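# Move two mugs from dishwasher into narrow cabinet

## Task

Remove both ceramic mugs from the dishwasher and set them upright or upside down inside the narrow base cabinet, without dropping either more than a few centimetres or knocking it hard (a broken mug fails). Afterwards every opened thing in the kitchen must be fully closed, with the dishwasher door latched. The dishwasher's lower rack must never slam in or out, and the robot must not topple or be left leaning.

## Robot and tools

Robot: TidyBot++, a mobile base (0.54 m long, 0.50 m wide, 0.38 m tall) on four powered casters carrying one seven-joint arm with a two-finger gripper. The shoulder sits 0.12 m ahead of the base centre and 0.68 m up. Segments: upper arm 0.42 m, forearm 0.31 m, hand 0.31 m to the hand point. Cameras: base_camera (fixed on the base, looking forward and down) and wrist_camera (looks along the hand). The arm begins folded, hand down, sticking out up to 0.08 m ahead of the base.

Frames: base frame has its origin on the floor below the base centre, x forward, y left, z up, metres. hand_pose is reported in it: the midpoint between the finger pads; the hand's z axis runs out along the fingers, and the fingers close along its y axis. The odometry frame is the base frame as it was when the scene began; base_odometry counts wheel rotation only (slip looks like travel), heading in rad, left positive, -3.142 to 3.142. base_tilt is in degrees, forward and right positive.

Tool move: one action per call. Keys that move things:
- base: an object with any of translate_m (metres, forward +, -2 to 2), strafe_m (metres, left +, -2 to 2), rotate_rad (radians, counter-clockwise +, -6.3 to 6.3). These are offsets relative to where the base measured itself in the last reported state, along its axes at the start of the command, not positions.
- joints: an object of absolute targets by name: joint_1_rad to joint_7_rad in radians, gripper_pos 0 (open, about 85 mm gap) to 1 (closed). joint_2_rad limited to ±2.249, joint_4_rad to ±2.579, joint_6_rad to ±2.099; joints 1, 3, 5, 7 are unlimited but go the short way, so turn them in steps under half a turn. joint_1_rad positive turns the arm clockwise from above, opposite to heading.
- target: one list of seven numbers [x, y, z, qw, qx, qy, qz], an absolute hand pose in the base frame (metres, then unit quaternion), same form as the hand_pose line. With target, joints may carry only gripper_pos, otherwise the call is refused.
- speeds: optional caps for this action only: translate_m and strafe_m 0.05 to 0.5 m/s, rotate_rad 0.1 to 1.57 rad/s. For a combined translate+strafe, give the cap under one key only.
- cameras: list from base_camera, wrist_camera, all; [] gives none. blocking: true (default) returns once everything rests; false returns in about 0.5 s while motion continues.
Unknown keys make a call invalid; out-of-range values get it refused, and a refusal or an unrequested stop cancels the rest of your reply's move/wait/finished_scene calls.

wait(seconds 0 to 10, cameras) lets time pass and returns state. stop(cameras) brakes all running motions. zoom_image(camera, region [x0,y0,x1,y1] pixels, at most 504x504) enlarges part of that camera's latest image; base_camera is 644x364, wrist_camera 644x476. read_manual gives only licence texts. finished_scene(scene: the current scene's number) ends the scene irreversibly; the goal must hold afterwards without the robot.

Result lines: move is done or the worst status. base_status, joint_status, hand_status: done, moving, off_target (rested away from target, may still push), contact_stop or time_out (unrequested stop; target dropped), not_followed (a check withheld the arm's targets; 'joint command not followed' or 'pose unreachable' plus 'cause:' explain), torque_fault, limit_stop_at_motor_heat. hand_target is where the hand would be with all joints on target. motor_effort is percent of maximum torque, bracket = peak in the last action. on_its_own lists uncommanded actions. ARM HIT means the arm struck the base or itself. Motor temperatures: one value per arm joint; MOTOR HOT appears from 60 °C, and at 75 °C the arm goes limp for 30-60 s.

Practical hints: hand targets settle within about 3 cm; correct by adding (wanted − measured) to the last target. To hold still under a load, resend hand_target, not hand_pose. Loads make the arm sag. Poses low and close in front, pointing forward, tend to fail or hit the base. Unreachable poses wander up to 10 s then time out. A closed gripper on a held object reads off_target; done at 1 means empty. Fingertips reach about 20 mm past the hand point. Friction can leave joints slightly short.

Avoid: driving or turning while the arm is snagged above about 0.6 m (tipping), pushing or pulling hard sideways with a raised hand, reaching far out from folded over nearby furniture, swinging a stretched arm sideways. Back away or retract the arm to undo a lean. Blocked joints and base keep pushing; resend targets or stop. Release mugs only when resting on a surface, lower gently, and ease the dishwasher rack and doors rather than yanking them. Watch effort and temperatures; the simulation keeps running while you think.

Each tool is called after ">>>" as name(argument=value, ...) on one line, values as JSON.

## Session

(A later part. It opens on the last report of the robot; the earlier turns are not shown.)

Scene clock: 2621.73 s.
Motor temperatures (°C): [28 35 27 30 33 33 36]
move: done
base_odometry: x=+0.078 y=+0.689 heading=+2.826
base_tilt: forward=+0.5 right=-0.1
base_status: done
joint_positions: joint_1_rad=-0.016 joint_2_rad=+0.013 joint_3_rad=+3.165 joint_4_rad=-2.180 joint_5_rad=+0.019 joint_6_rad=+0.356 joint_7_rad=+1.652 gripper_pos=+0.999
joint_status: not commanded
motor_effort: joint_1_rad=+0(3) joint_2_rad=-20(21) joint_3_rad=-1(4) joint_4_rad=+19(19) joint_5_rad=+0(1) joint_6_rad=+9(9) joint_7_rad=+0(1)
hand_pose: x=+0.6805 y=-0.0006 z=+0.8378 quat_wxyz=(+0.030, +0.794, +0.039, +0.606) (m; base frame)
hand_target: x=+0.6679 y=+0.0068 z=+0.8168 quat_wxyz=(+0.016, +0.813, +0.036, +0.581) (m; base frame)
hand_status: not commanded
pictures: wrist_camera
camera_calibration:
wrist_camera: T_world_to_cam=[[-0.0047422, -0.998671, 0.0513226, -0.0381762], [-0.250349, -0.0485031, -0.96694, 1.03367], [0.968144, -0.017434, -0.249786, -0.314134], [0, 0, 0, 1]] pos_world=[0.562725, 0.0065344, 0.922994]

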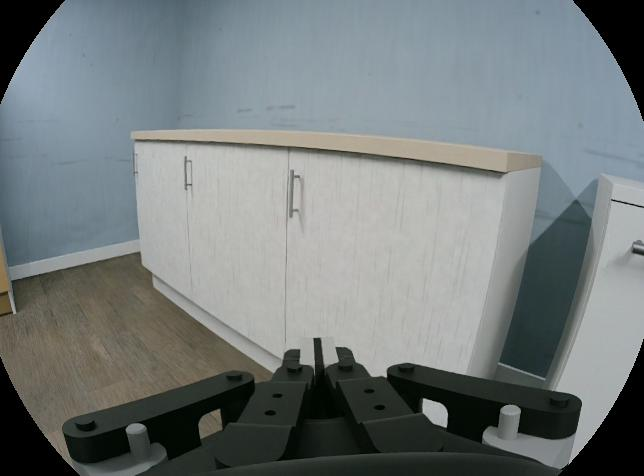

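>>> zoom_image(camera="wrist_camera", region=[120, 120, 560, 360])

>>> move(base={"rotate_rad": 0.85}, cameras=["wrist_camera"])

>>> zoom_image(camera="wrist_camera", region=[280, 20, 480, 320])

Scaled by 1.145.

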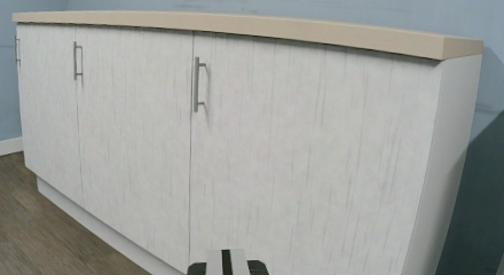

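Scene clock: 2628.87 s.
Motor temperatures (°C): [28 34 27 30 33 33 36]
move: done
base_odometry: x=+0.078 y=+0.689 heading=-2.607
base_tilt: forward=+0.4 right=-0.1
base_status: done
joint_positions: joint_1_rad=-0.018 joint_2_rad=+0.012 joint_3_rad=+3.162 joint_4_rad=-2.180 joint_5_rad=+0.019 joint_6_rad=+0.355 joint_7_rad=+1.652 gripper_pos=+0.999
joint_status: not commanded
motor_effort: joint_1_rad=+0(3) joint_2_rad=-20(22) joint_3_rad=-1(3) joint_4_rad=+18(19) joint_5_rad=+1(1) joint_6_rad=+8(9) joint_7_rad=+0(1)
hand_pose: x=+0.6804 y=+0.0020 z=+0.8377 quat_wxyz=(+0.028, +0.794, +0.040, +0.606) (m; base frame)
hand_target: x=+0.6679 y=+0.0068 z=+0.8168 quat_wxyz=(+0.016, +0.813, +0.036, +0.581) (m; base frame)
hand_status: not commanded
pictures: wrist_camera
camera_calibration:
wrist_camera: T_world_to_cam=[[-0.000105271, -0.998685, 0.0512658, -0.0386322], [-0.250337, -0.0496071, -0.966887, 1.03361], [0.968159, -0.0129355, -0.250003, -0.313873], [0, 0, 0, 1]] pos_world=[0.562625, 0.0086328, 0.922894]

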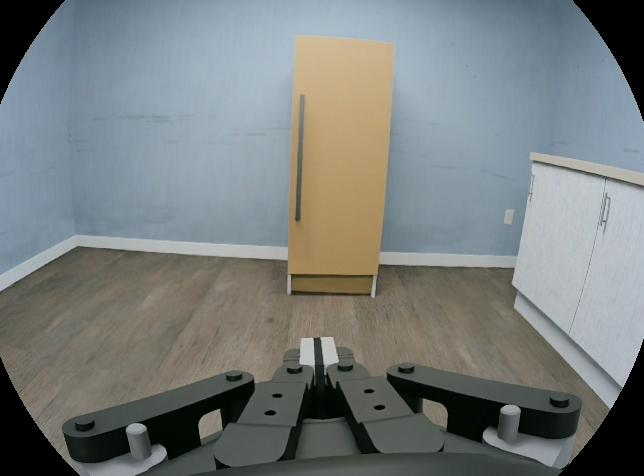

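Scaled by 1.680.

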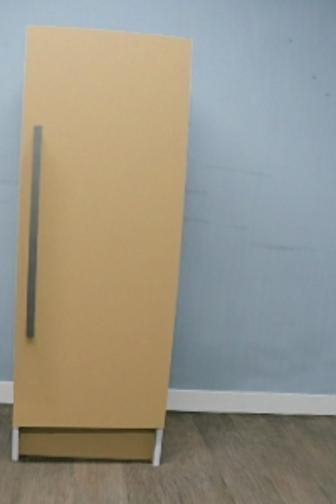

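>>> zoom_image(camera="wrist_camera", region=[275, 240, 395, 310])

>>> zoom_image(camera="wrist_camera", region=[280, 20, 410, 110])

Scaled by 4.200.

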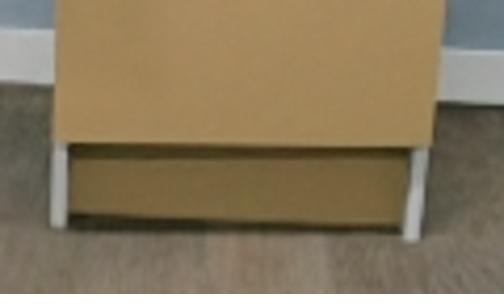

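Scaled by 3.877.

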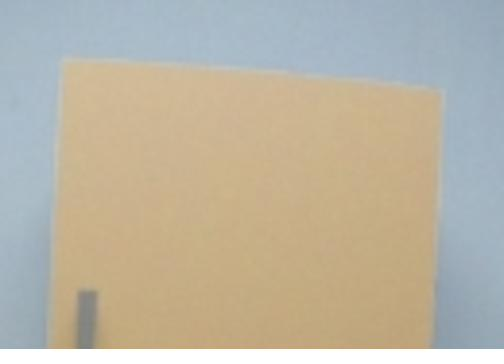

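>>> move(base={"rotate_rad": -0.045}, cameras=[])

>>> move(base={"translate_m": 1.2}, speeds={"translate_m": 0.4}, cameras=["wrist_camera", "base_camera"])

Scene clock: 2655.93 s.
Motor temperatures (°C): [28 34 27 30 33 33 36]
move: done
base_odometry: x=+0.078 y=+0.689 heading=-2.652
base_tilt: forward=+0.5 right=-0.2
base_status: done
joint_positions: joint_1_rad=-0.016 joint_2_rad=+0.012 joint_3_rad=+3.164 joint_4_rad=-2.180 joint_5_rad=+0.019 joint_6_rad=+0.355 joint_7_rad=+1.652 gripper_pos=+0.999
joint_status: not commanded
motor_effort: joint_1_rad=-1(3) joint_2_rad=-20(20) joint_3_rad=-1(4) joint_4_rad=+18(19) joint_5_rad=+0(1) joint_6_rad=+9(9) joint_7_rad=+0(1)
hand_pose: x=+0.6804 y=+0.0001 z=+0.8376 quat_wxyz=(+0.029, +0.794, +0.039, +0.606) (m; base frame)
hand_target: x=+0.6679 y=+0.0068 z=+0.8168 quat_wxyz=(+0.016, +0.813, +0.036, +0.581) (m; base frame)
hand_status: not commanded
pictures: none
No camera images: "cameras" was empty.

Scene clock: 2660.03 s.
Motor temperatures (°C): [28 34 27 30 33 33 36]
move: done
base_odometry: x=-0.981 y=+0.125 heading=-2.651
base_tilt: forward=+0.5 right=-0.1
base_status: done
joint_positions: joint_1_rad=-0.016 joint_2_rad=+0.006 joint_3_rad=+3.164 joint_4_rad=-2.184 joint_5_rad=+0.019 joint_6_rad=+0.354 joint_7_rad=+1.652 gripper_pos=+0.999
joint_status: not commanded
motor_effort: joint_1_rad=-1(1) joint_2_rad=-20(22) joint_3_rad=-2(2) joint_4_rad=+18(19) joint_5_rad=+0(1) joint_6_rad=+9(9) joint_7_rad=+0(1)
hand_pose: x=+0.6783 y=+0.0001 z=+0.8387 quat_wxyz=(+0.029, +0.793, +0.039, +0.607) (m; base frame)
hand_target: x=+0.6679 y=+0.0068 z=+0.8168 quat_wxyz=(+0.016, +0.813, +0.036, +0.581) (m; base frame)
hand_status: not commanded
pictures: base_camera, wrist_camera
camera_calibration:
wrist_camera: T_world_to_cam=[[-0.00350287, -0.998688, 0.0510922, -0.0381104], [-0.249492, -0.048604, -0.967156, 1.03362], [0.968371, -0.0161349, -0.248994, -0.312567], [0, 0, 0, 1]] pos_world=[0.560427, 0.00713447, 0.923794]

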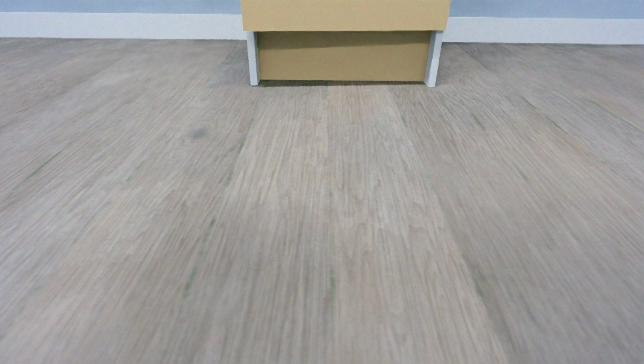

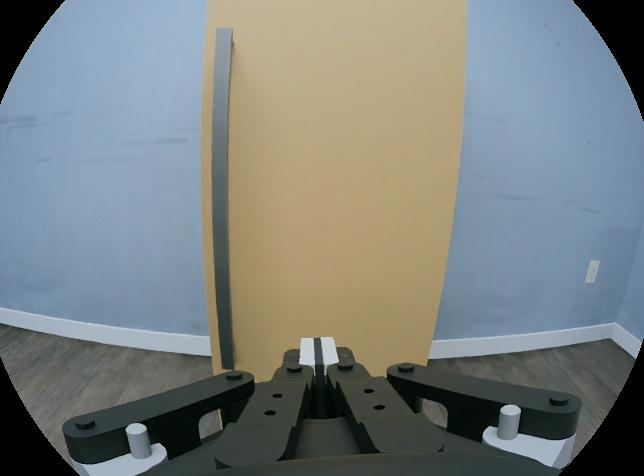

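>>> zoom_image(camera="base_camera", region=[220, 0, 470, 110])

Scaled by 2.016.

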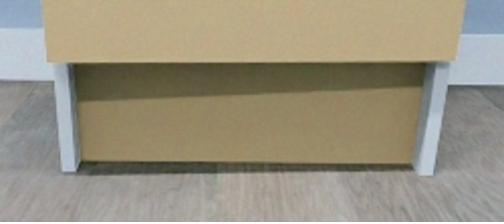

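>>> move(base={"rotate_rad": -0.045}, cameras=["base_camera"])

>>> move(base={"strafe_m": 0.4, "translate_m": 0.2}, cameras=["wrist_camera", "base_camera"])

Scene clock: 2697.83 s.
Motor temperatures (°C): [28 33 27 30 33 33 36]
move: done
base_odometry: x=-0.981 y=+0.125 heading=-2.696
base_tilt: forward=+0.4 right=-0.1
base_status: done
joint_positions: joint_1_rad=-0.016 joint_2_rad=+0.006 joint_3_rad=+3.164 joint_4_rad=-2.184 joint_5_rad=+0.019 joint_6_rad=+0.354 joint_7_rad=+1.652 gripper_pos=+0.999
joint_status: not commanded
motor_effort: joint_1_rad=+0(3) joint_2_rad=-20(20) joint_3_rad=-1(3) joint_4_rad=+18(19) joint_5_rad=+0(1) joint_6_rad=+9(9) joint_7_rad=+0(1)
hand_pose: x=+0.6783 y=-0.0006 z=+0.8386 quat_wxyz=(+0.030, +0.793, +0.038, +0.607) (m; base frame)
hand_target: x=+0.6679 y=+0.0068 z=+0.8168 quat_wxyz=(+0.016, +0.813, +0.036, +0.581) (m; base frame)
hand_status: not commanded
pictures: base_camera

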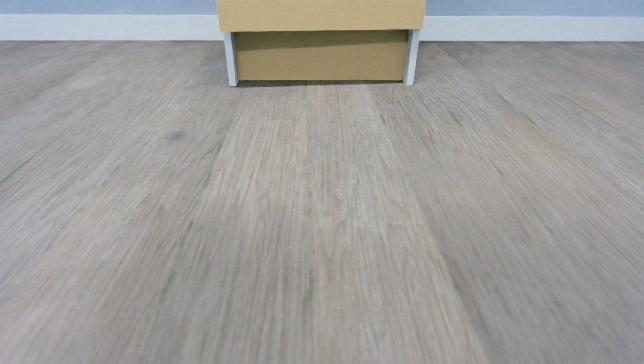

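Scene clock: 2700.10 s.
Motor temperatures (°C): [28 33 27 30 33 33 36]
move: done
base_odometry: x=-0.990 y=-0.322 heading=-2.697
base_tilt: forward=+0.4 right=-0.2
base_status: done
joint_positions: joint_1_rad=-0.016 joint_2_rad=+0.006 joint_3_rad=+3.164 joint_4_rad=-2.184 joint_5_rad=+0.019 joint_6_rad=+0.353 joint_7_rad=+1.652 gripper_pos=+0.999
joint_status: not commanded
motor_effort: joint_1_rad=+0(2) joint_2_rad=-20(21) joint_3_rad=-1(3) joint_4_rad=+18(19) joint_5_rad=+0(1) joint_6_rad=+8(9) joint_7_rad=+0(1)
hand_pose: x=+0.6782 y=+0.0000 z=+0.8385 quat_wxyz=(+0.029, +0.794, +0.039, +0.607) (m; base frame)
hand_target: x=+0.6679 y=+0.0068 z=+0.8168 quat_wxyz=(+0.016, +0.813, +0.036, +0.581) (m; base frame)
hand_status: not commanded
pictures: base_camera, wrist_camera
camera_calibration:
wrist_camera: T_world_to_cam=[[-0.00379125, -0.998688, 0.0510713, -0.0380241], [-0.249997, -0.0485034, -0.967031, 1.03369], [0.968239, -0.0164339, -0.249485, -0.312063], [0, 0, 0, 1]] pos_world=[0.560426, 0.00703464, 0.923694]

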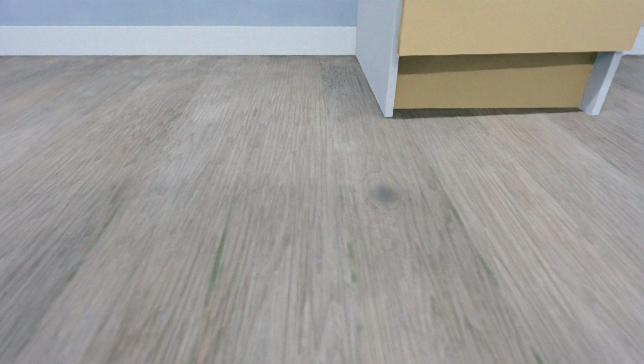

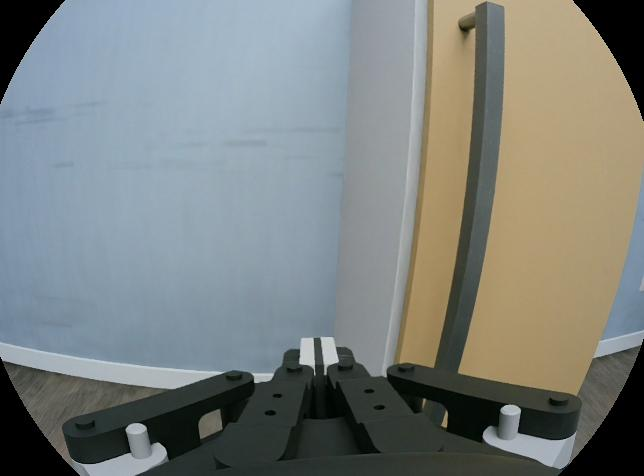

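>>> zoom_image(camera="wrist_camera", region=[360, 80, 520, 240])

>>> zoom_image(camera="base_camera", region=[340, 0, 640, 130])

Scaled by 3.150.

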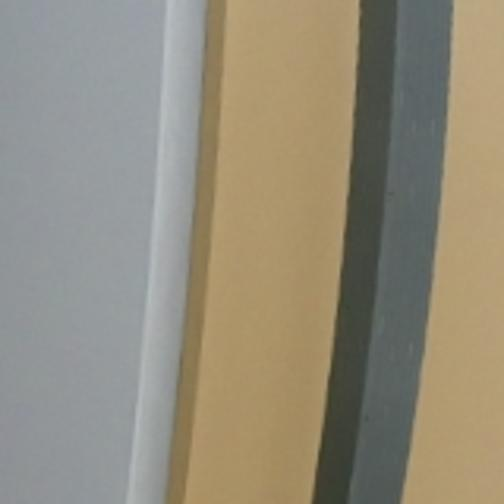

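Scaled by 1.680.

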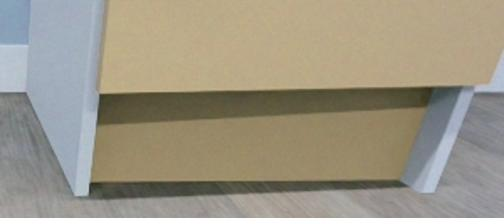

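>>> move(base={"strafe_m": -0.27}, cameras=[])

>>> move(base={"translate_m": 0.32}, speeds={"translate_m": 0.2}, cameras=["wrist_camera", "base_camera"])

Scene clock: 2714.20 s.
Motor temperatures (°C): [28 33 27 30 33 33 36]
move: done
base_odometry: x=-1.106 y=-0.079 heading=-2.696
base_tilt: forward=+0.4 right=-0.2
base_status: done
joint_positions: joint_1_rad=-0.016 joint_2_rad=+0.005 joint_3_rad=+3.164 joint_4_rad=-2.184 joint_5_rad=+0.019 joint_6_rad=+0.353 joint_7_rad=+1.652 gripper_pos=+0.999
joint_status: not commanded
motor_effort: joint_1_rad=+0(3) joint_2_rad=-20(22) joint_3_rad=-1(4) joint_4_rad=+18(19) joint_5_rad=+0(1) joint_6_rad=+9(9) joint_7_rad=+0(1)
hand_pose: x=+0.6780 y=-0.0001 z=+0.8386 quat_wxyz=(+0.029, +0.794, +0.039, +0.606) (m; base frame)
hand_target: x=+0.6679 y=+0.0068 z=+0.8168 quat_wxyz=(+0.016, +0.813, +0.036, +0.581) (m; base frame)
hand_status: not commanded
pictures: none
No camera images: "cameras" was empty.

Scene clock: 2716.53 s.
Motor temperatures (°C): [28 33 27 30 33 33 36]
move: done
base_odometry: x=-1.395 y=-0.216 heading=-2.696
base_tilt: forward=+0.5 right=-0.2
base_status: done
joint_positions: joint_1_rad=-0.016 joint_2_rad=+0.005 joint_3_rad=+3.164 joint_4_rad=-2.185 joint_5_rad=+0.019 joint_6_rad=+0.352 joint_7_rad=+1.652 gripper_pos=+0.999
joint_status: not commanded
motor_effort: joint_1_rad=-1(1) joint_2_rad=-20(22) joint_3_rad=-1(2) joint_4_rad=+18(19) joint_5_rad=+0(1) joint_6_rad=+9(9) joint_7_rad=+0(1)
hand_pose: x=+0.6776 y=-0.0001 z=+0.8380 quat_wxyz=(+0.029, +0.794, +0.039, +0.606) (m; base frame)
hand_target: x=+0.6679 y=+0.0068 z=+0.8168 quat_wxyz=(+0.016, +0.813, +0.036, +0.581) (m; base frame)
hand_status: not commanded
pictures: base_camera, wrist_camera
camera_calibration:
wrist_camera: T_world_to_cam=[[-0.00383383, -0.998691, 0.0510064, -0.0380215], [-0.251502, -0.0484043, -0.966646, 1.03366], [0.967849, -0.0165341, -0.250987, -0.310071], [0, 0, 0, 1]] pos_world=[0.559922, 0.00693486, 0.923294]

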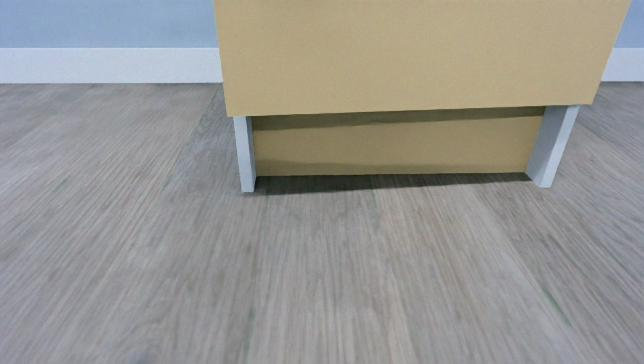

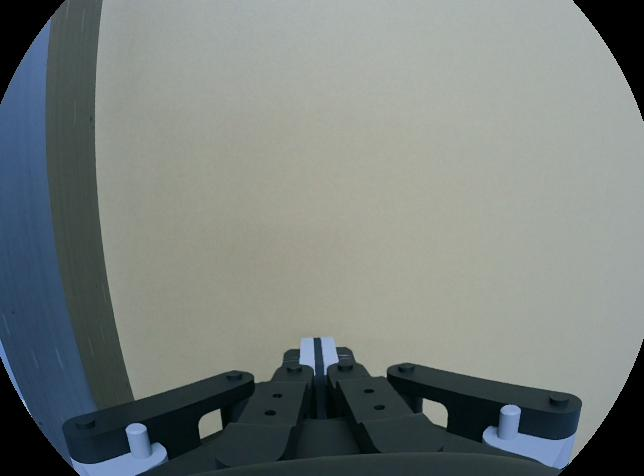

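>>> move(base={"translate_m": 0.03}, speeds={"translate_m": 0.05}, cameras=["wrist_camera", "base_camera"])

>>> move(base={"translate_m": 0.02}, speeds={"translate_m": 0.05}, cameras=["base_camera"])

Scene clock: 2725.07 s.
Motor temperatures (°C): [28 33 27 30 33 33 36]
move: done
base_odometry: x=-1.422 y=-0.229 heading=-2.697
base_tilt: forward=+0.5 right=-0.2
base_status: done
joint_positions: joint_1_rad=-0.016 joint_2_rad=+0.003 joint_3_rad=+3.164 joint_4_rad=-2.187 joint_5_rad=+0.019 joint_6_rad=+0.352 joint_7_rad=+1.652 gripper_pos=+0.999
joint_status: not commanded
motor_effort: joint_1_rad=+0(2) joint_2_rad=-20(22) joint_3_rad=-1(3) joint_4_rad=+19(20) joint_5_rad=+0(1) joint_6_rad=+8(9) joint_7_rad=+0(1)
hand_pose: x=+0.6768 y=-0.0001 z=+0.8376 quat_wxyz=(+0.029, +0.794, +0.039, +0.606) (m; base frame)
hand_target: x=+0.6679 y=+0.0068 z=+0.8168 quat_wxyz=(+0.016, +0.813, +0.036, +0.581) (m; base frame)
hand_status: not commanded
pictures: base_camera, wrist_camera
camera_calibration:
wrist_camera: T_world_to_cam=[[-0.00378675, -0.998691, 0.0510067, -0.0380406], [-0.252392, -0.0484011, -0.966414, 1.03357], [0.967618, -0.0165333, -0.251879, -0.308489], [0, 0, 0, 1]] pos_world=[0.55922, 0.00693486, 0.923095]

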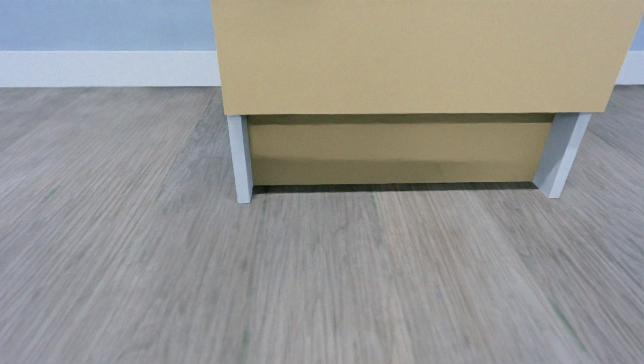

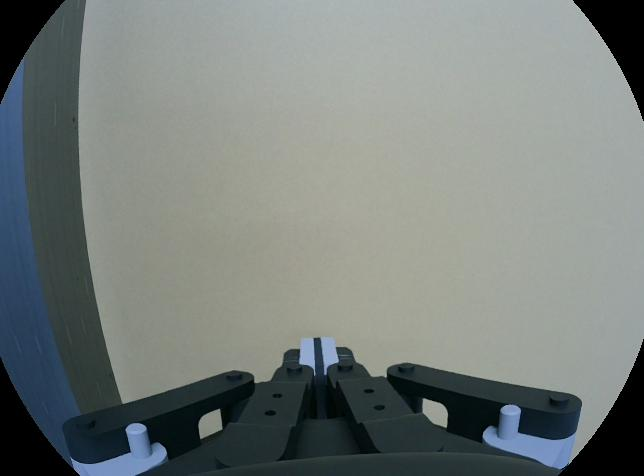

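Scene clock: 2726.03 s.
Motor temperatures (°C): [28 33 27 30 33 33 36]
move: done
base_odometry: x=-1.440 y=-0.238 heading=-2.697
base_tilt: forward=+0.4 right=-0.1
base_status: done
joint_positions: joint_1_rad=-0.016 joint_2_rad=-0.038 joint_3_rad=+3.164 joint_4_rad=-2.221 joint_5_rad=+0.019 joint_6_rad=+0.337 joint_7_rad=+1.652 gripper_pos=+0.999
joint_status: not commanded
motor_effort: joint_1_rad=-2(2) joint_2_rad=-11(20) joint_3_rad=-2(2) joint_4_rad=+22(26) joint_5_rad=+1(1) joint_6_rad=+9(11) joint_7_rad=+0(1)
hand_pose: x=+0.6601 y=-0.0002 z=+0.8367 quat_wxyz=(+0.029, +0.797, +0.039, +0.602) (m; base frame)
hand_target: x=+0.6679 y=+0.0068 z=+0.8168 quat_wxyz=(+0.016, +0.813, +0.036, +0.581) (m; base frame)
hand_status: not commanded
pictures: base_camera

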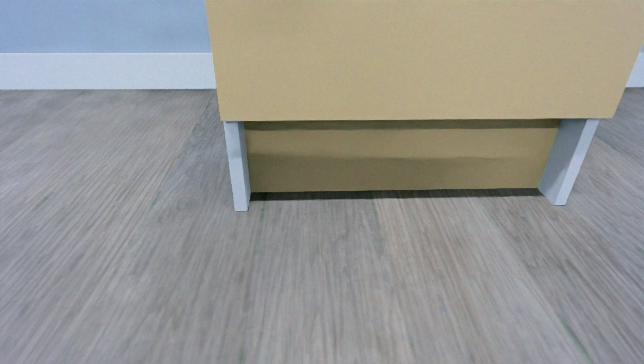

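>>> move(base={"translate_m": -0.5}, speeds={"translate_m": 0.3}, cameras=["wrist_camera", "base_camera"])

>>> zoom_image(camera="base_camera", region=[190, 0, 490, 130])

Scene clock: 2734.77 s.
Motor temperatures (°C): [28 33 27 30 33 33 36]
move: done
base_odometry: x=-0.989 y=-0.022 heading=-2.697
base_tilt: forward=+0.4 right=-0.1
base_status: done
joint_positions: joint_1_rad=-0.016 joint_2_rad=+0.002 joint_3_rad=+3.164 joint_4_rad=-2.209 joint_5_rad=+0.019 joint_6_rad=+0.337 joint_7_rad=+1.652 gripper_pos=+0.999
joint_status: not commanded
motor_effort: joint_1_rad=-1(2) joint_2_rad=-19(23) joint_3_rad=-1(2) joint_4_rad=+18(21) joint_5_rad=+0(1) joint_6_rad=+8(9) joint_7_rad=+0(1)
hand_pose: x=+0.6693 y=+0.0001 z=+0.8218 quat_wxyz=(+0.029, +0.805, +0.039, +0.591) (m; base frame)
hand_target: x=+0.6679 y=+0.0068 z=+0.8168 quat_wxyz=(+0.016, +0.813, +0.036, +0.581) (m; base frame)
hand_status: not commanded
pictures: base_camera, wrist_camera
camera_calibration:
wrist_camera: T_world_to_cam=[[-0.00178587, -0.998694, 0.0510562, -0.0384167], [-0.286441, -0.048406, -0.956874, 1.03138], [0.958096, -0.0163335, -0.285981, -0.270823], [0, 0, 0, 1]] pos_world=[0.554835, 0.0071349, 0.91141]

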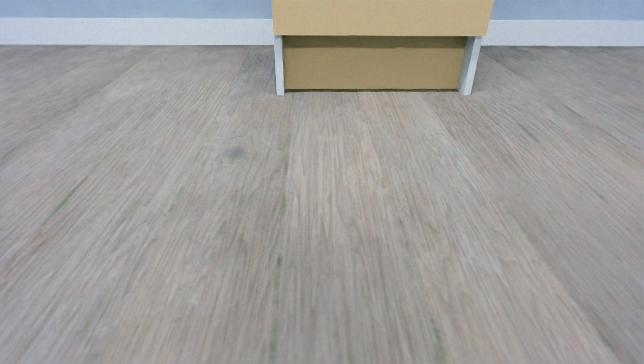

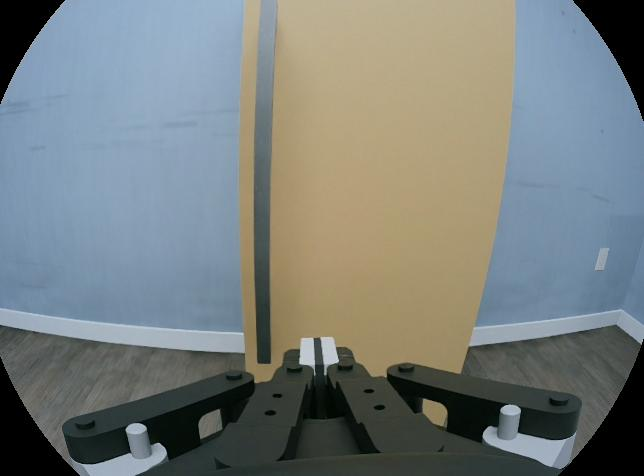

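Scaled by 1.680.

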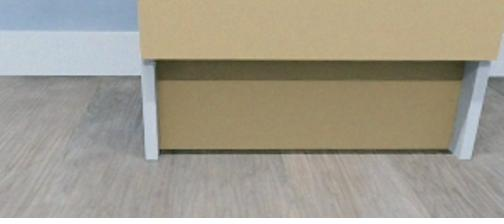

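>>> move(base={"rotate_rad": -1.474}, cameras=["wrist_camera", "base_camera"])

Scene clock: 2742.57 s.
Motor temperatures (°C): [28 33 27 30 33 33 36]
move: done
base_odometry: x=-0.989 y=-0.022 heading=+2.113
base_tilt: forward=+0.4 right=-0.1
base_status: done
joint_positions: joint_1_rad=-0.015 joint_2_rad=+0.002 joint_3_rad=+3.165 joint_4_rad=-2.209 joint_5_rad=+0.019 joint_6_rad=+0.337 joint_7_rad=+1.652 gripper_pos=+0.999
joint_status: not commanded
motor_effort: joint_1_rad=-1(3) joint_2_rad=-19(21) joint_3_rad=-1(3) joint_4_rad=+18(18) joint_5_rad=+0(1) joint_6_rad=+9(9) joint_7_rad=+0(1)
hand_pose: x=+0.6693 y=-0.0010 z=+0.8218 quat_wxyz=(+0.029, +0.805, +0.039, +0.591) (m; base frame)
hand_target: x=+0.6679 y=+0.0068 z=+0.8168 quat_wxyz=(+0.016, +0.813, +0.036, +0.581) (m; base frame)
hand_status: not commanded
pictures: base_camera, wrist_camera
camera_calibration:
wrist_camera: T_world_to_cam=[[-0.00380668, -0.998695, 0.0509239, -0.0380724], [-0.286547, -0.0476994, -0.956878, 1.03139], [0.958059, -0.0182346, -0.285991, -0.270795], [0, 0, 0, 1]] pos_world=[0.554835, 0.00623616, 0.91141]

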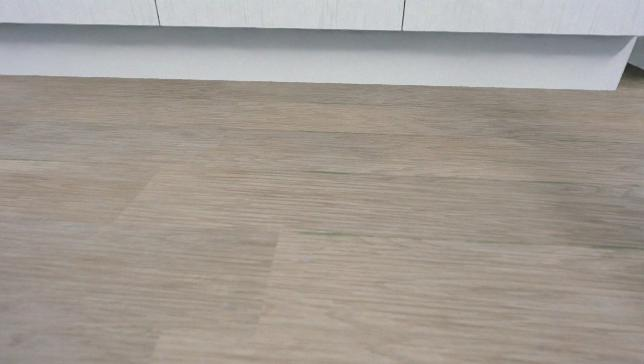

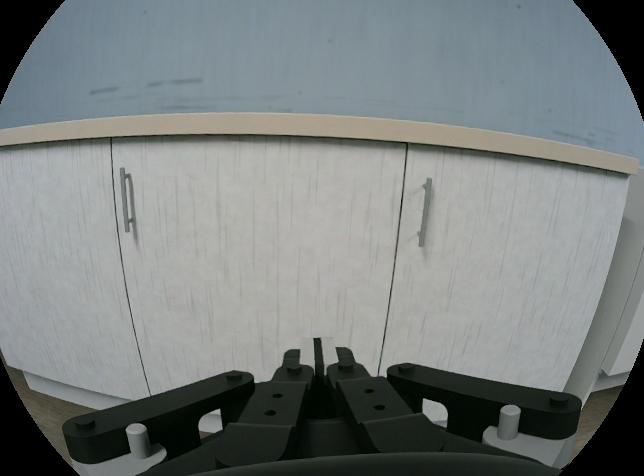

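>>> zoom_image(camera="base_camera", region=[0, 0, 330, 110])

>>> zoom_image(camera="base_camera", region=[320, 0, 644, 110])

>>> zoom_image(camera="wrist_camera", region=[80, 110, 480, 370])

Scaled by 1.527.

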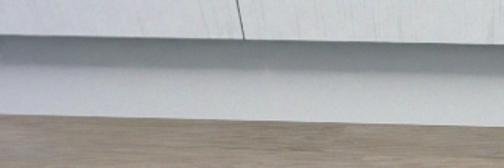

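Scaled by 1.556.

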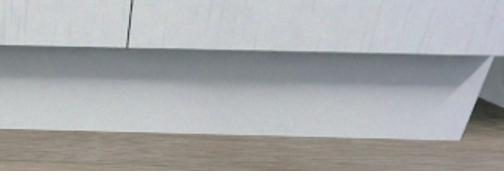

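Scaled by 1.260.

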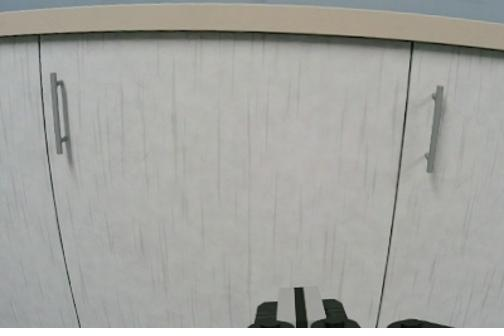

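>>> move(base={"rotate_rad": -3.14}, cameras=["wrist_camera", "base_camera"])

>>> move(base={"strafe_m": -0.3, "translate_m": 0.4}, cameras=["wrist_camera", "base_camera"])

Scene clock: 2776.30 s.
Motor temperatures (°C): [28 32 27 30 33 33 36]
move: done
base_odometry: x=-0.989 y=-0.022 heading=-1.027
base_tilt: forward=+0.4 right=-0.1
base_status: done
joint_positions: joint_1_rad=-0.016 joint_2_rad=+0.002 joint_3_rad=+3.163 joint_4_rad=-2.209 joint_5_rad=+0.019 joint_6_rad=+0.337 joint_7_rad=+1.652 gripper_pos=+0.999
joint_status: not commanded
motor_effort: joint_1_rad=+0(3) joint_2_rad=-19(21) joint_3_rad=-1(4) joint_4_rad=+18(18) joint_5_rad=+0(1) joint_6_rad=+8(9) joint_7_rad=+1(1)
hand_pose: x=+0.6693 y=+0.0002 z=+0.8218 quat_wxyz=(+0.028, +0.805, +0.039, +0.591) (m; base frame)
hand_target: x=+0.6679 y=+0.0068 z=+0.8168 quat_wxyz=(+0.016, +0.813, +0.036, +0.581) (m; base frame)
hand_status: not commanded
pictures: base_camera, wrist_camera
camera_calibration:
wrist_camera: T_world_to_cam=[[-0.00159637, -0.998698, 0.050993, -0.0384641], [-0.286432, -0.0483998, -0.956877, 1.03138], [0.958099, -0.0161336, -0.285982, -0.270826], [0, 0, 0, 1]] pos_world=[0.554835, 0.00713496, 0.91141]

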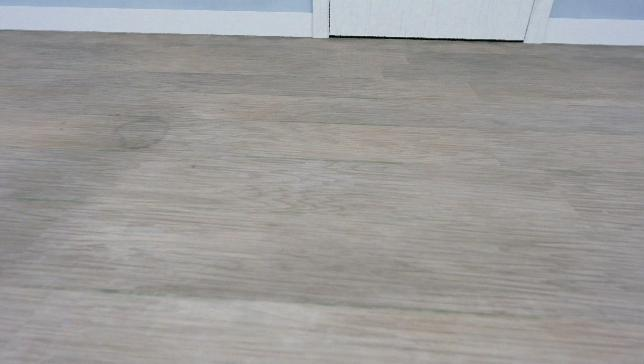

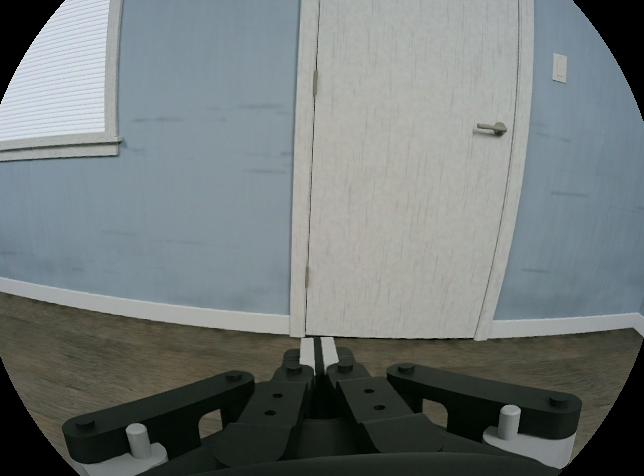

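Scene clock: 2778.73 s.
Motor temperatures (°C): [28 32 27 30 33 33 36]
move: done
base_odometry: x=-1.039 y=-0.520 heading=-1.027
base_tilt: forward=+0.5 right=-0.2
base_status: done
joint_positions: joint_1_rad=-0.016 joint_2_rad=+0.005 joint_3_rad=+3.163 joint_4_rad=-2.209 joint_5_rad=+0.019 joint_6_rad=+0.337 joint_7_rad=+1.652 gripper_pos=+0.999
joint_status: not commanded
motor_effort: joint_1_rad=+0(2) joint_2_rad=-19(22) joint_3_rad=-1(3) joint_4_rad=+18(19) joint_5_rad=+0(1) joint_6_rad=+9(9) joint_7_rad=+0(1)
hand_pose: x=+0.6697 y=+0.0002 z=+0.8203 quat_wxyz=(+0.028, +0.806, +0.039, +0.590) (m; base frame)
hand_target: x=+0.6679 y=+0.0068 z=+0.8168 quat_wxyz=(+0.016, +0.813, +0.036, +0.581) (m; base frame)
hand_status: not commanded
pictures: base_camera, wrist_camera
camera_calibration:
wrist_camera: T_world_to_cam=[[-0.00145108, -0.998697, 0.051002, -0.038386], [-0.289126, -0.0484048, -0.956066, 1.03107], [0.95729, -0.0161334, -0.288679, -0.268859], [0, 0, 0, 1]] pos_world=[0.555428, 0.00723495, 0.910111]

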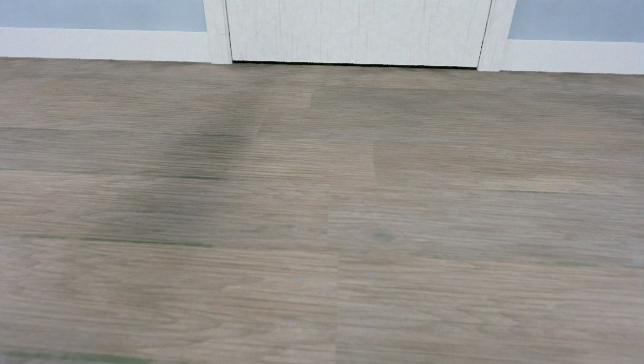

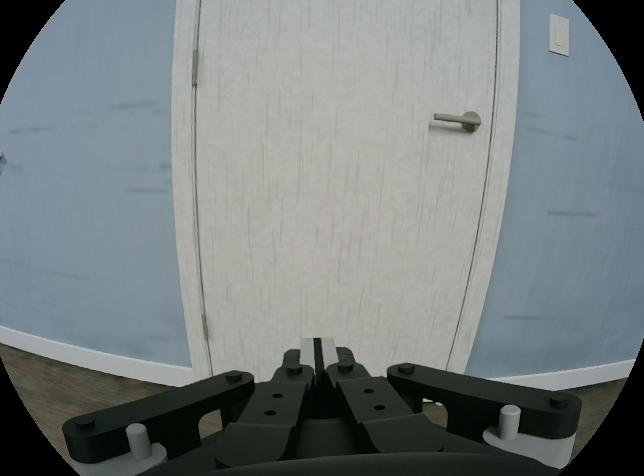

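>>> move(base={"rotate_rad": 1.569}, cameras=[])

>>> move(base={"translate_m": 1.35, "strafe_m": -0.8}, speeds={"translate_m": 0.4}, cameras=["wrist_camera", "base_camera"])

Scene clock: 2788.73 s.
Motor temperatures (°C): [28 32 27 30 33 33 36]
move: done
base_odometry: x=-1.039 y=-0.520 heading=+0.542
base_tilt: forward=+0.5 right=-0.2
base_status: done
joint_positions: joint_1_rad=-0.020 joint_2_rad=+0.005 joint_3_rad=+3.160 joint_4_rad=-2.209 joint_5_rad=+0.019 joint_6_rad=+0.337 joint_7_rad=+1.652 gripper_pos=+0.999
joint_status: not commanded
motor_effort: joint_1_rad=+0(2) joint_2_rad=-19(21) joint_3_rad=-1(3) joint_4_rad=+18(18) joint_5_rad=+1(1) joint_6_rad=+8(9) joint_7_rad=-1(1)
hand_pose: x=+0.6696 y=+0.0042 z=+0.8203 quat_wxyz=(+0.026, +0.806, +0.042, +0.590) (m; base frame)
hand_target: x=+0.6679 y=+0.0068 z=+0.8168 quat_wxyz=(+0.016, +0.813, +0.036, +0.581) (m; base frame)
hand_status: not commanded
pictures: none
No camera images: "cameras" was empty.

Scene clock: 2793.83 s.
Motor temperatures (°C): [28 32 27 30 33 33 36]
move: done
base_odometry: x=+0.531 y=-0.510 heading=+0.542
base_tilt: forward=+0.5 right=-0.2
base_status: done
joint_positions: joint_1_rad=-0.020 joint_2_rad=+0.004 joint_3_rad=+3.160 joint_4_rad=-2.209 joint_5_rad=+0.019 joint_6_rad=+0.337 joint_7_rad=+1.652 gripper_pos=+0.999
joint_status: not commanded
motor_effort: joint_1_rad=+0(1) joint_2_rad=-19(21) joint_3_rad=-1(2) joint_4_rad=+18(19) joint_5_rad=+0(1) joint_6_rad=+8(9) joint_7_rad=+1(1)
hand_pose: x=+0.6695 y=+0.0042 z=+0.8206 quat_wxyz=(+0.026, +0.805, +0.042, +0.591) (m; base frame)
hand_target: x=+0.6679 y=+0.0068 z=+0.8168 quat_wxyz=(+0.016, +0.813, +0.036, +0.581) (m; base frame)
hand_status: not commanded
pictures: base_camera, wrist_camera
camera_calibration:
wrist_camera: T_world_to_cam=[[0.00571445, -0.998681, 0.0510247, -0.0393084], [-0.288094, -0.0505063, -0.956269, 1.03108], [0.957585, -0.00923534, -0.288002, -0.269385], [0, 0, 0, 1]] pos_world=[0.555231, 0.0103315, 0.910411]

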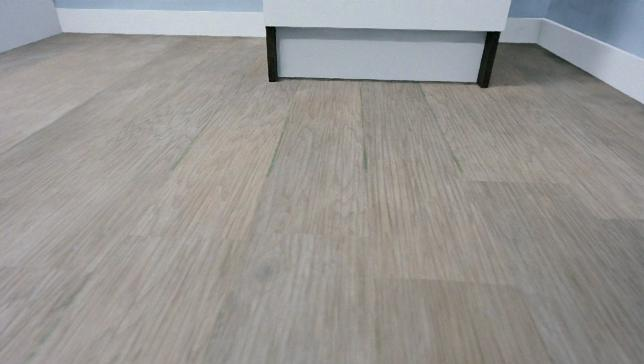

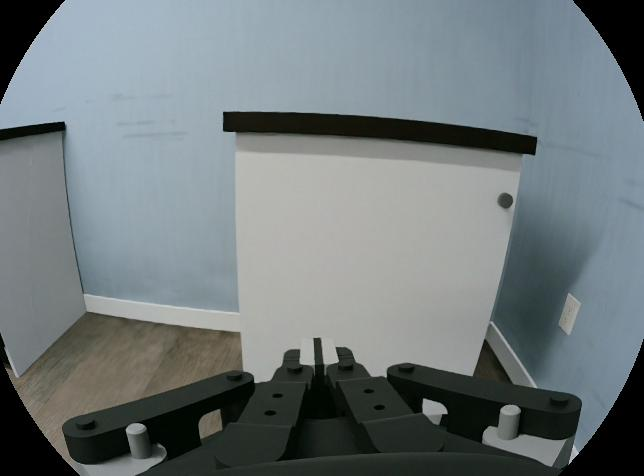

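>>> zoom_image(camera="base_camera", region=[240, 0, 530, 110])

>>> zoom_image(camera="wrist_camera", region=[210, 100, 550, 380])

Scaled by 1.738.

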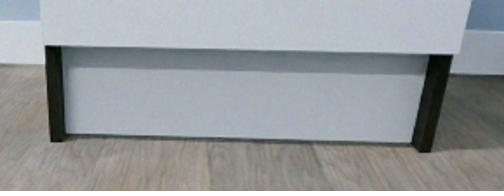

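Scaled by 1.482.

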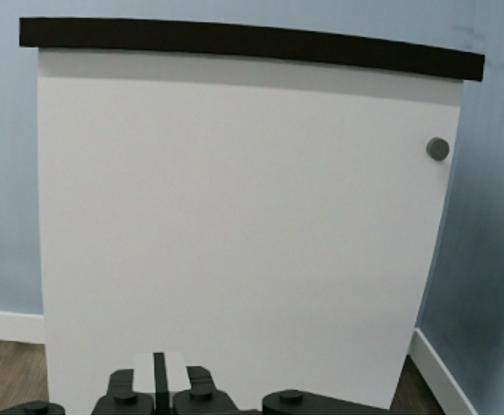

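>>> move(base={"rotate_rad": 1.575}, cameras=["wrist_camera"])

>>> move(base={"translate_m": 1.3, "strafe_m": -0.215}, speeds={"translate_m": 0.4}, joints={"joint_2_rad": 0.525, "joint_4_rad": -1.46, "joint_6_rad": 0.1, "joint_7_rad": 1.54}, cameras=["wrist_camera", "base_camera"])

Scene clock: 2816.57 s.
Motor temperatures (°C): [28 32 27 30 33 33 36]
move: done
base_odometry: x=+0.531 y=-0.510 heading=+2.117
base_tilt: forward=+0.5 right=-0.1
base_status: done
joint_positions: joint_1_rad=-0.022 joint_2_rad=+0.004 joint_3_rad=+3.158 joint_4_rad=-2.209 joint_5_rad=+0.019 joint_6_rad=+0.337 joint_7_rad=+1.652 gripper_pos=+0.999
joint_status: not commanded
motor_effort: joint_1_rad=+0(2) joint_2_rad=-19(21) joint_3_rad=-1(4) joint_4_rad=+18(18) joint_5_rad=+0(1) joint_6_rad=+8(9) joint_7_rad=+0(1)
hand_pose: x=+0.6695 y=+0.0066 z=+0.8206 quat_wxyz=(+0.025, +0.805, +0.044, +0.591) (m; base frame)
hand_target: x=+0.6679 y=+0.0068 z=+0.8168 quat_wxyz=(+0.016, +0.813, +0.036, +0.581) (m; base frame)
hand_status: not commanded
pictures: wrist_camera
camera_calibration:
wrist_camera: T_world_to_cam=[[0.0101722, -0.99865, 0.0509366, -0.039807], [-0.287859, -0.0517074, -0.956276, 1.03104], [0.957619, -0.00493517, -0.287996, -0.26935], [0, 0, 0, 1]] pos_world=[0.555132, 0.0122296, 0.910411]

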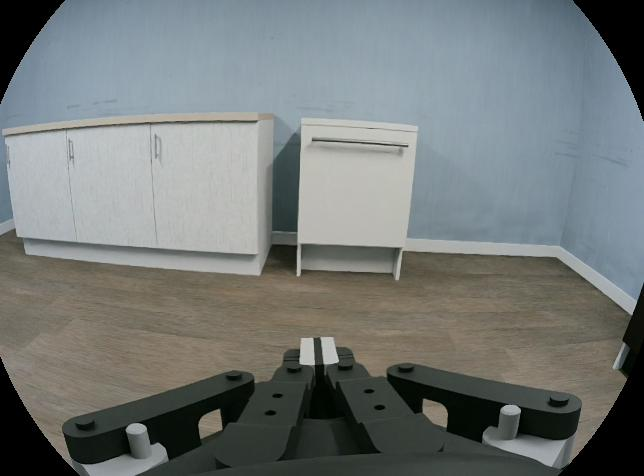

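Scene clock: 2821.00 s.
Motor temperatures (°C): [28 32 27 30 33 33 36]
move: done
base_odometry: x=+0.039 y=+0.713 heading=+2.118
base_tilt: forward=+0.4 right=-0.1
base_status: done
joint_positions: joint_1_rad=-0.022 joint_2_rad=+0.528 joint_3_rad=+3.158 joint_4_rad=-1.483 joint_5_rad=+0.019 joint_6_rad=+0.155 joint_7_rad=+1.592 gripper_pos=+0.999
joint_status: all done
motor_effort: joint_1_rad=-1(1) joint_2_rad=-40(42) joint_3_rad=-1(2) joint_4_rad=+20(20) joint_5_rad=+0(1) joint_6_rad=+9(10) joint_7_rad=+0(2)
hand_pose: x=+0.9141 y=+0.0099 z=+0.8237 quat_wxyz=(+0.012, +0.800, +0.023, +0.599) (m; base frame)
hand_target: x=+0.9139 y=+0.0075 z=+0.8230 quat_wxyz=(+0.006, +0.809, +0.013, +0.588) (m; base frame)
hand_status: not commanded
pictures: base_camera, wrist_camera
camera_calibration:
wrist_camera: T_world_to_cam=[[-0.00833022, -0.999959, 0.00366367, 0.0167596], [-0.269168, -0.00128627, -0.963092, 1.09259], [0.963057, -0.00900891, -0.269147, -0.523174], [0, 0, 0, 1]] pos_world=[0.798078, 0.013451, 0.911397]

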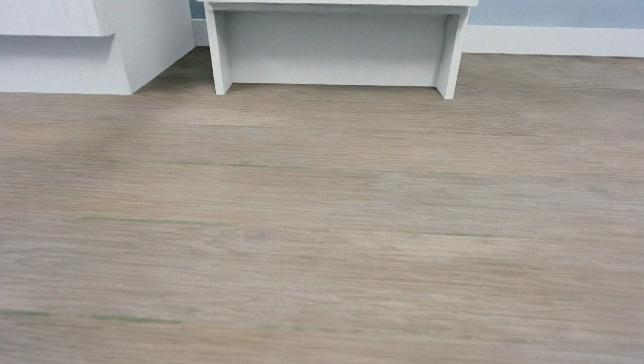

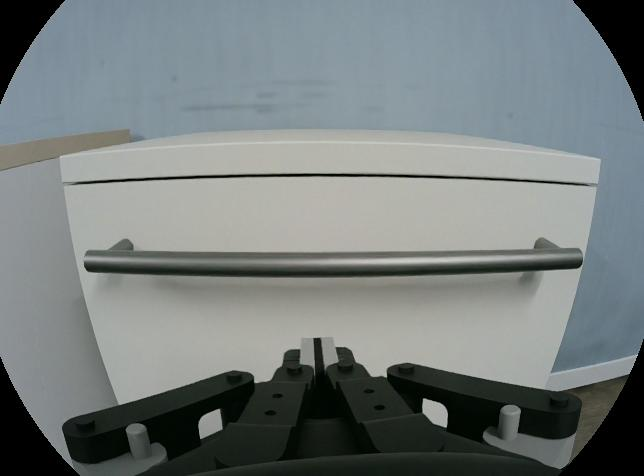

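>>> move(joints={"joint_2_rad": 0.505}, base={"translate_m": 0.15}, speeds={"translate_m": 0.2}, cameras=["wrist_camera"])

>>> move(base={"translate_m": 0.06}, speeds={"translate_m": 0.06}, cameras=["wrist_camera"])

Scene clock: 2831.30 s.
Motor temperatures (°C): [28 32 27 30 33 33 36]
move: done
base_odometry: x=-0.039 y=+0.842 heading=+2.117
base_tilt: forward=+0.4 right=-0.1
base_status: done
joint_positions: joint_1_rad=-0.022 joint_2_rad=+0.511 joint_3_rad=+3.158 joint_4_rad=-1.480 joint_5_rad=+0.019 joint_6_rad=+0.152 joint_7_rad=+1.592 gripper_pos=+0.999
joint_status: all done
motor_effort: joint_1_rad=+0(3) joint_2_rad=-40(42) joint_3_rad=-1(3) joint_4_rad=+20(21) joint_5_rad=+0(1) joint_6_rad=+9(9) joint_7_rad=+0(1)
hand_pose: x=+0.9121 y=+0.0099 z=+0.8378 quat_wxyz=(+0.012, +0.795, +0.022, +0.606) (m; base frame)
hand_target: x=+0.9109 y=+0.0074 z=+0.8389 quat_wxyz=(+0.006, +0.803, +0.013, +0.596) (m; base frame)
hand_status: not commanded
pictures: wrist_camera
camera_calibration:
wrist_camera: T_world_to_cam=[[-0.00849246, -0.999959, 0.00313673, 0.0172018], [-0.253072, -0.000885458, -0.967447, 1.09461], [0.96741, -0.00900983, -0.253054, -0.534787], [0, 0, 0, 1]] pos_world=[0.794518, 0.013352, 0.92359]

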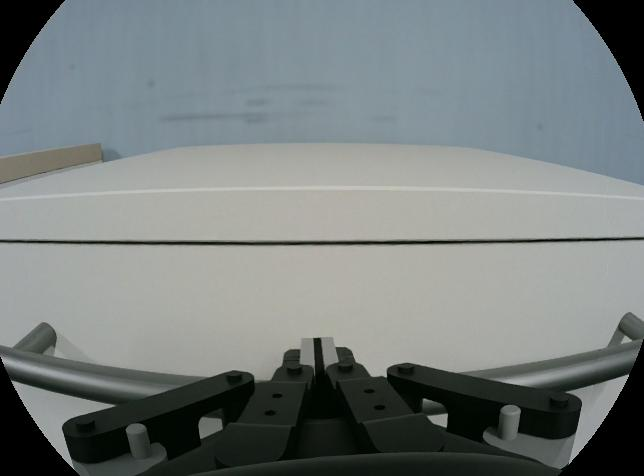

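Scene clock: 2832.83 s.
Motor temperatures (°C): [28 32 27 30 33 33 36]
move: done
base_odometry: x=-0.070 y=+0.893 heading=+2.117
base_tilt: forward=+0.5 right=-0.1
base_status: done
joint_positions: joint_1_rad=-0.022 joint_2_rad=+0.489 joint_3_rad=+3.158 joint_4_rad=-1.492 joint_5_rad=+0.019 joint_6_rad=+0.123 joint_7_rad=+1.592 gripper_pos=+0.999
joint_status: not commanded
motor_effort: joint_1_rad=+0(2) joint_2_rad=-36(41) joint_3_rad=-1(2) joint_4_rad=+24(29) joint_5_rad=+0(1) joint_6_rad=+12(14) joint_7_rad=+0(1)
hand_pose: x=+0.9036 y=+0.0095 z=+0.8391 quat_wxyz=(+0.012, +0.801, +0.022, +0.598) (m; base frame)
hand_target: x=+0.9109 y=+0.0074 z=+0.8389 quat_wxyz=(+0.006, +0.803, +0.013, +0.596) (m; base frame)
hand_status: not commanded
pictures: wrist_camera
camera_calibration:
wrist_camera: T_world_to_cam=[[-0.00918459, -0.999953, 0.00320556, 0.0173154], [-0.272078, -0.000585733, -0.962275, 1.10647], [0.962231, -0.00971027, -0.27206, -0.505665], [0, 0, 0, 1]] pos_world=[0.787771, 0.0130526, 0.927098]

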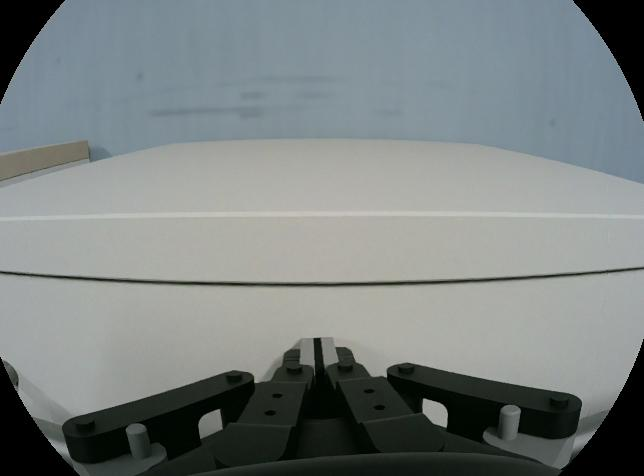

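>>> move(base={"translate_m": 0.05}, speeds={"translate_m": 0.05}, cameras=["wrist_camera"])

>>> zoom_image(camera="wrist_camera", region=[200, 200, 450, 320])

Scene clock: 2838.20 s.
Motor temperatures (°C): [28 32 27 30 33 33 36]
move: done
base_odometry: x=-0.095 y=+0.935 heading=+2.117
base_tilt: forward=+0.4 right=-0.2
base_status: done
joint_positions: joint_1_rad=-0.023 joint_2_rad=+0.382 joint_3_rad=+3.156 joint_4_rad=-1.576 joint_5_rad=+0.019 joint_6_rad=+0.011 joint_7_rad=+1.592 gripper_pos=+0.999
joint_status: not commanded
motor_effort: joint_1_rad=+3(4) joint_2_rad=-12(36) joint_3_rad=+3(4) joint_4_rad=+40(44) joint_5_rad=+1(1) joint_6_rad=+24(27) joint_7_rad=+0(1)
hand_pose: x=+0.8566 y=+0.0091 z=+0.8391 quat_wxyz=(+0.011, +0.827, +0.022, +0.562) (m; base frame)
hand_target: x=+0.9109 y=+0.0074 z=+0.8389 quat_wxyz=(+0.006, +0.803, +0.013, +0.596) (m; base frame)
hand_status: not commanded
pictures: wrist_camera
camera_calibration:
wrist_camera: T_world_to_cam=[[-0.0101927, -0.999943, 0.00332705, 0.0172719], [-0.355567, 0.000514585, -0.934651, 1.14205], [0.934595, -0.0107096, -0.355552, -0.3668], [0, 0, 0, 1]] pos_world=[0.749061, 0.012755, 0.936945]

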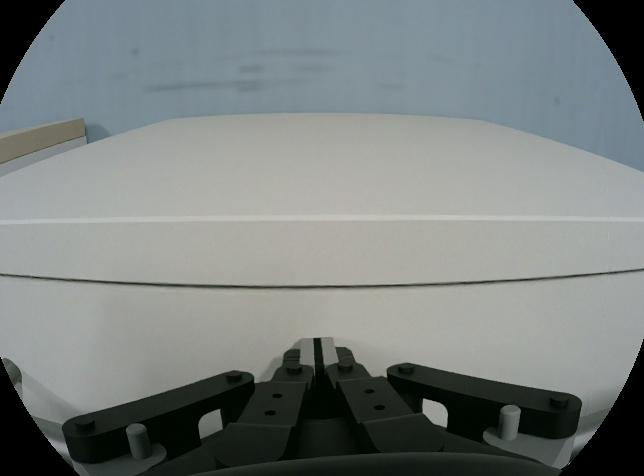

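Scaled by 2.016.

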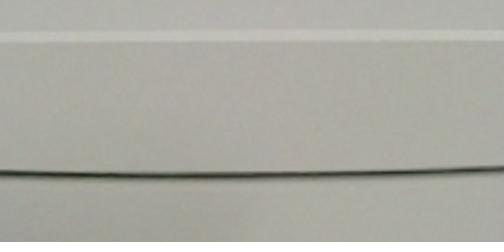

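>>> move(base={"translate_m": -0.3}, speeds={"translate_m": 0.15}, cameras=["wrist_camera", "base_camera"])

>>> zoom_image(camera="wrist_camera", region=[50, 100, 550, 320])

Scene clock: 2845.53 s.
Motor temperatures (°C): [28 32 27 30 33 33 36]
move: done
base_odometry: x=+0.061 y=+0.678 heading=+2.117
base_tilt: forward=+0.5 right=-0.2
base_status: done
joint_positions: joint_1_rad=-0.022 joint_2_rad=+0.507 joint_3_rad=+3.156 joint_4_rad=-1.463 joint_5_rad=+0.019 joint_6_rad=+0.078 joint_7_rad=+1.592 gripper_pos=+0.999
joint_status: not commanded
motor_effort: joint_1_rad=+0(4) joint_2_rad=-40(43) joint_3_rad=-1(3) joint_4_rad=+20(39) joint_5_rad=+0(1) joint_6_rad=+9(23) joint_7_rad=+0(1)
hand_pose: x=+0.9085 y=+0.0103 z=+0.8290 quat_wxyz=(+0.011, +0.811, +0.022, +0.585) (m; base frame)
hand_target: x=+0.9109 y=+0.0074 z=+0.8389 quat_wxyz=(+0.006, +0.803, +0.013, +0.596) (m; base frame)
hand_status: not commanded
pictures: base_camera, wrist_camera
camera_calibration:
wrist_camera: T_world_to_cam=[[-0.00878604, -0.999956, 0.00341808, 0.0176956], [-0.303867, -0.000586692, -0.952714, 1.11906], [0.952674, -0.00940922, -0.303848, -0.478116], [0, 0, 0, 1]] pos_world=[0.795691, 0.0138526, 0.920813]

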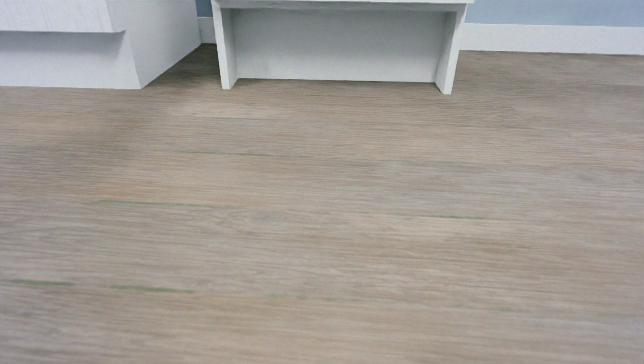

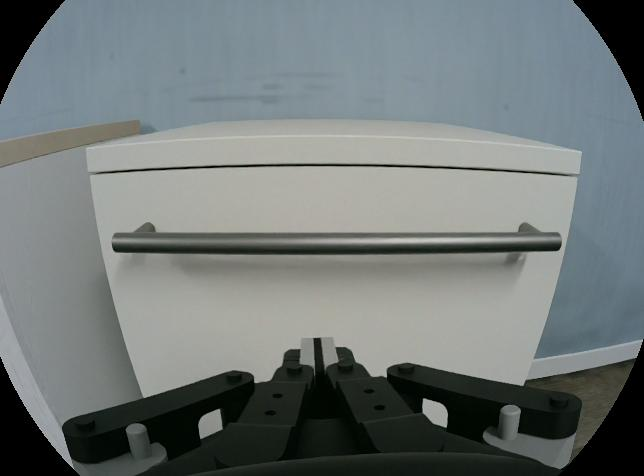

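Scaled by 1.008.

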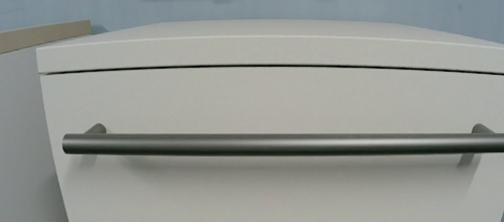

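>>> finished_scene(scene=1)

The scene is finished: the task was done.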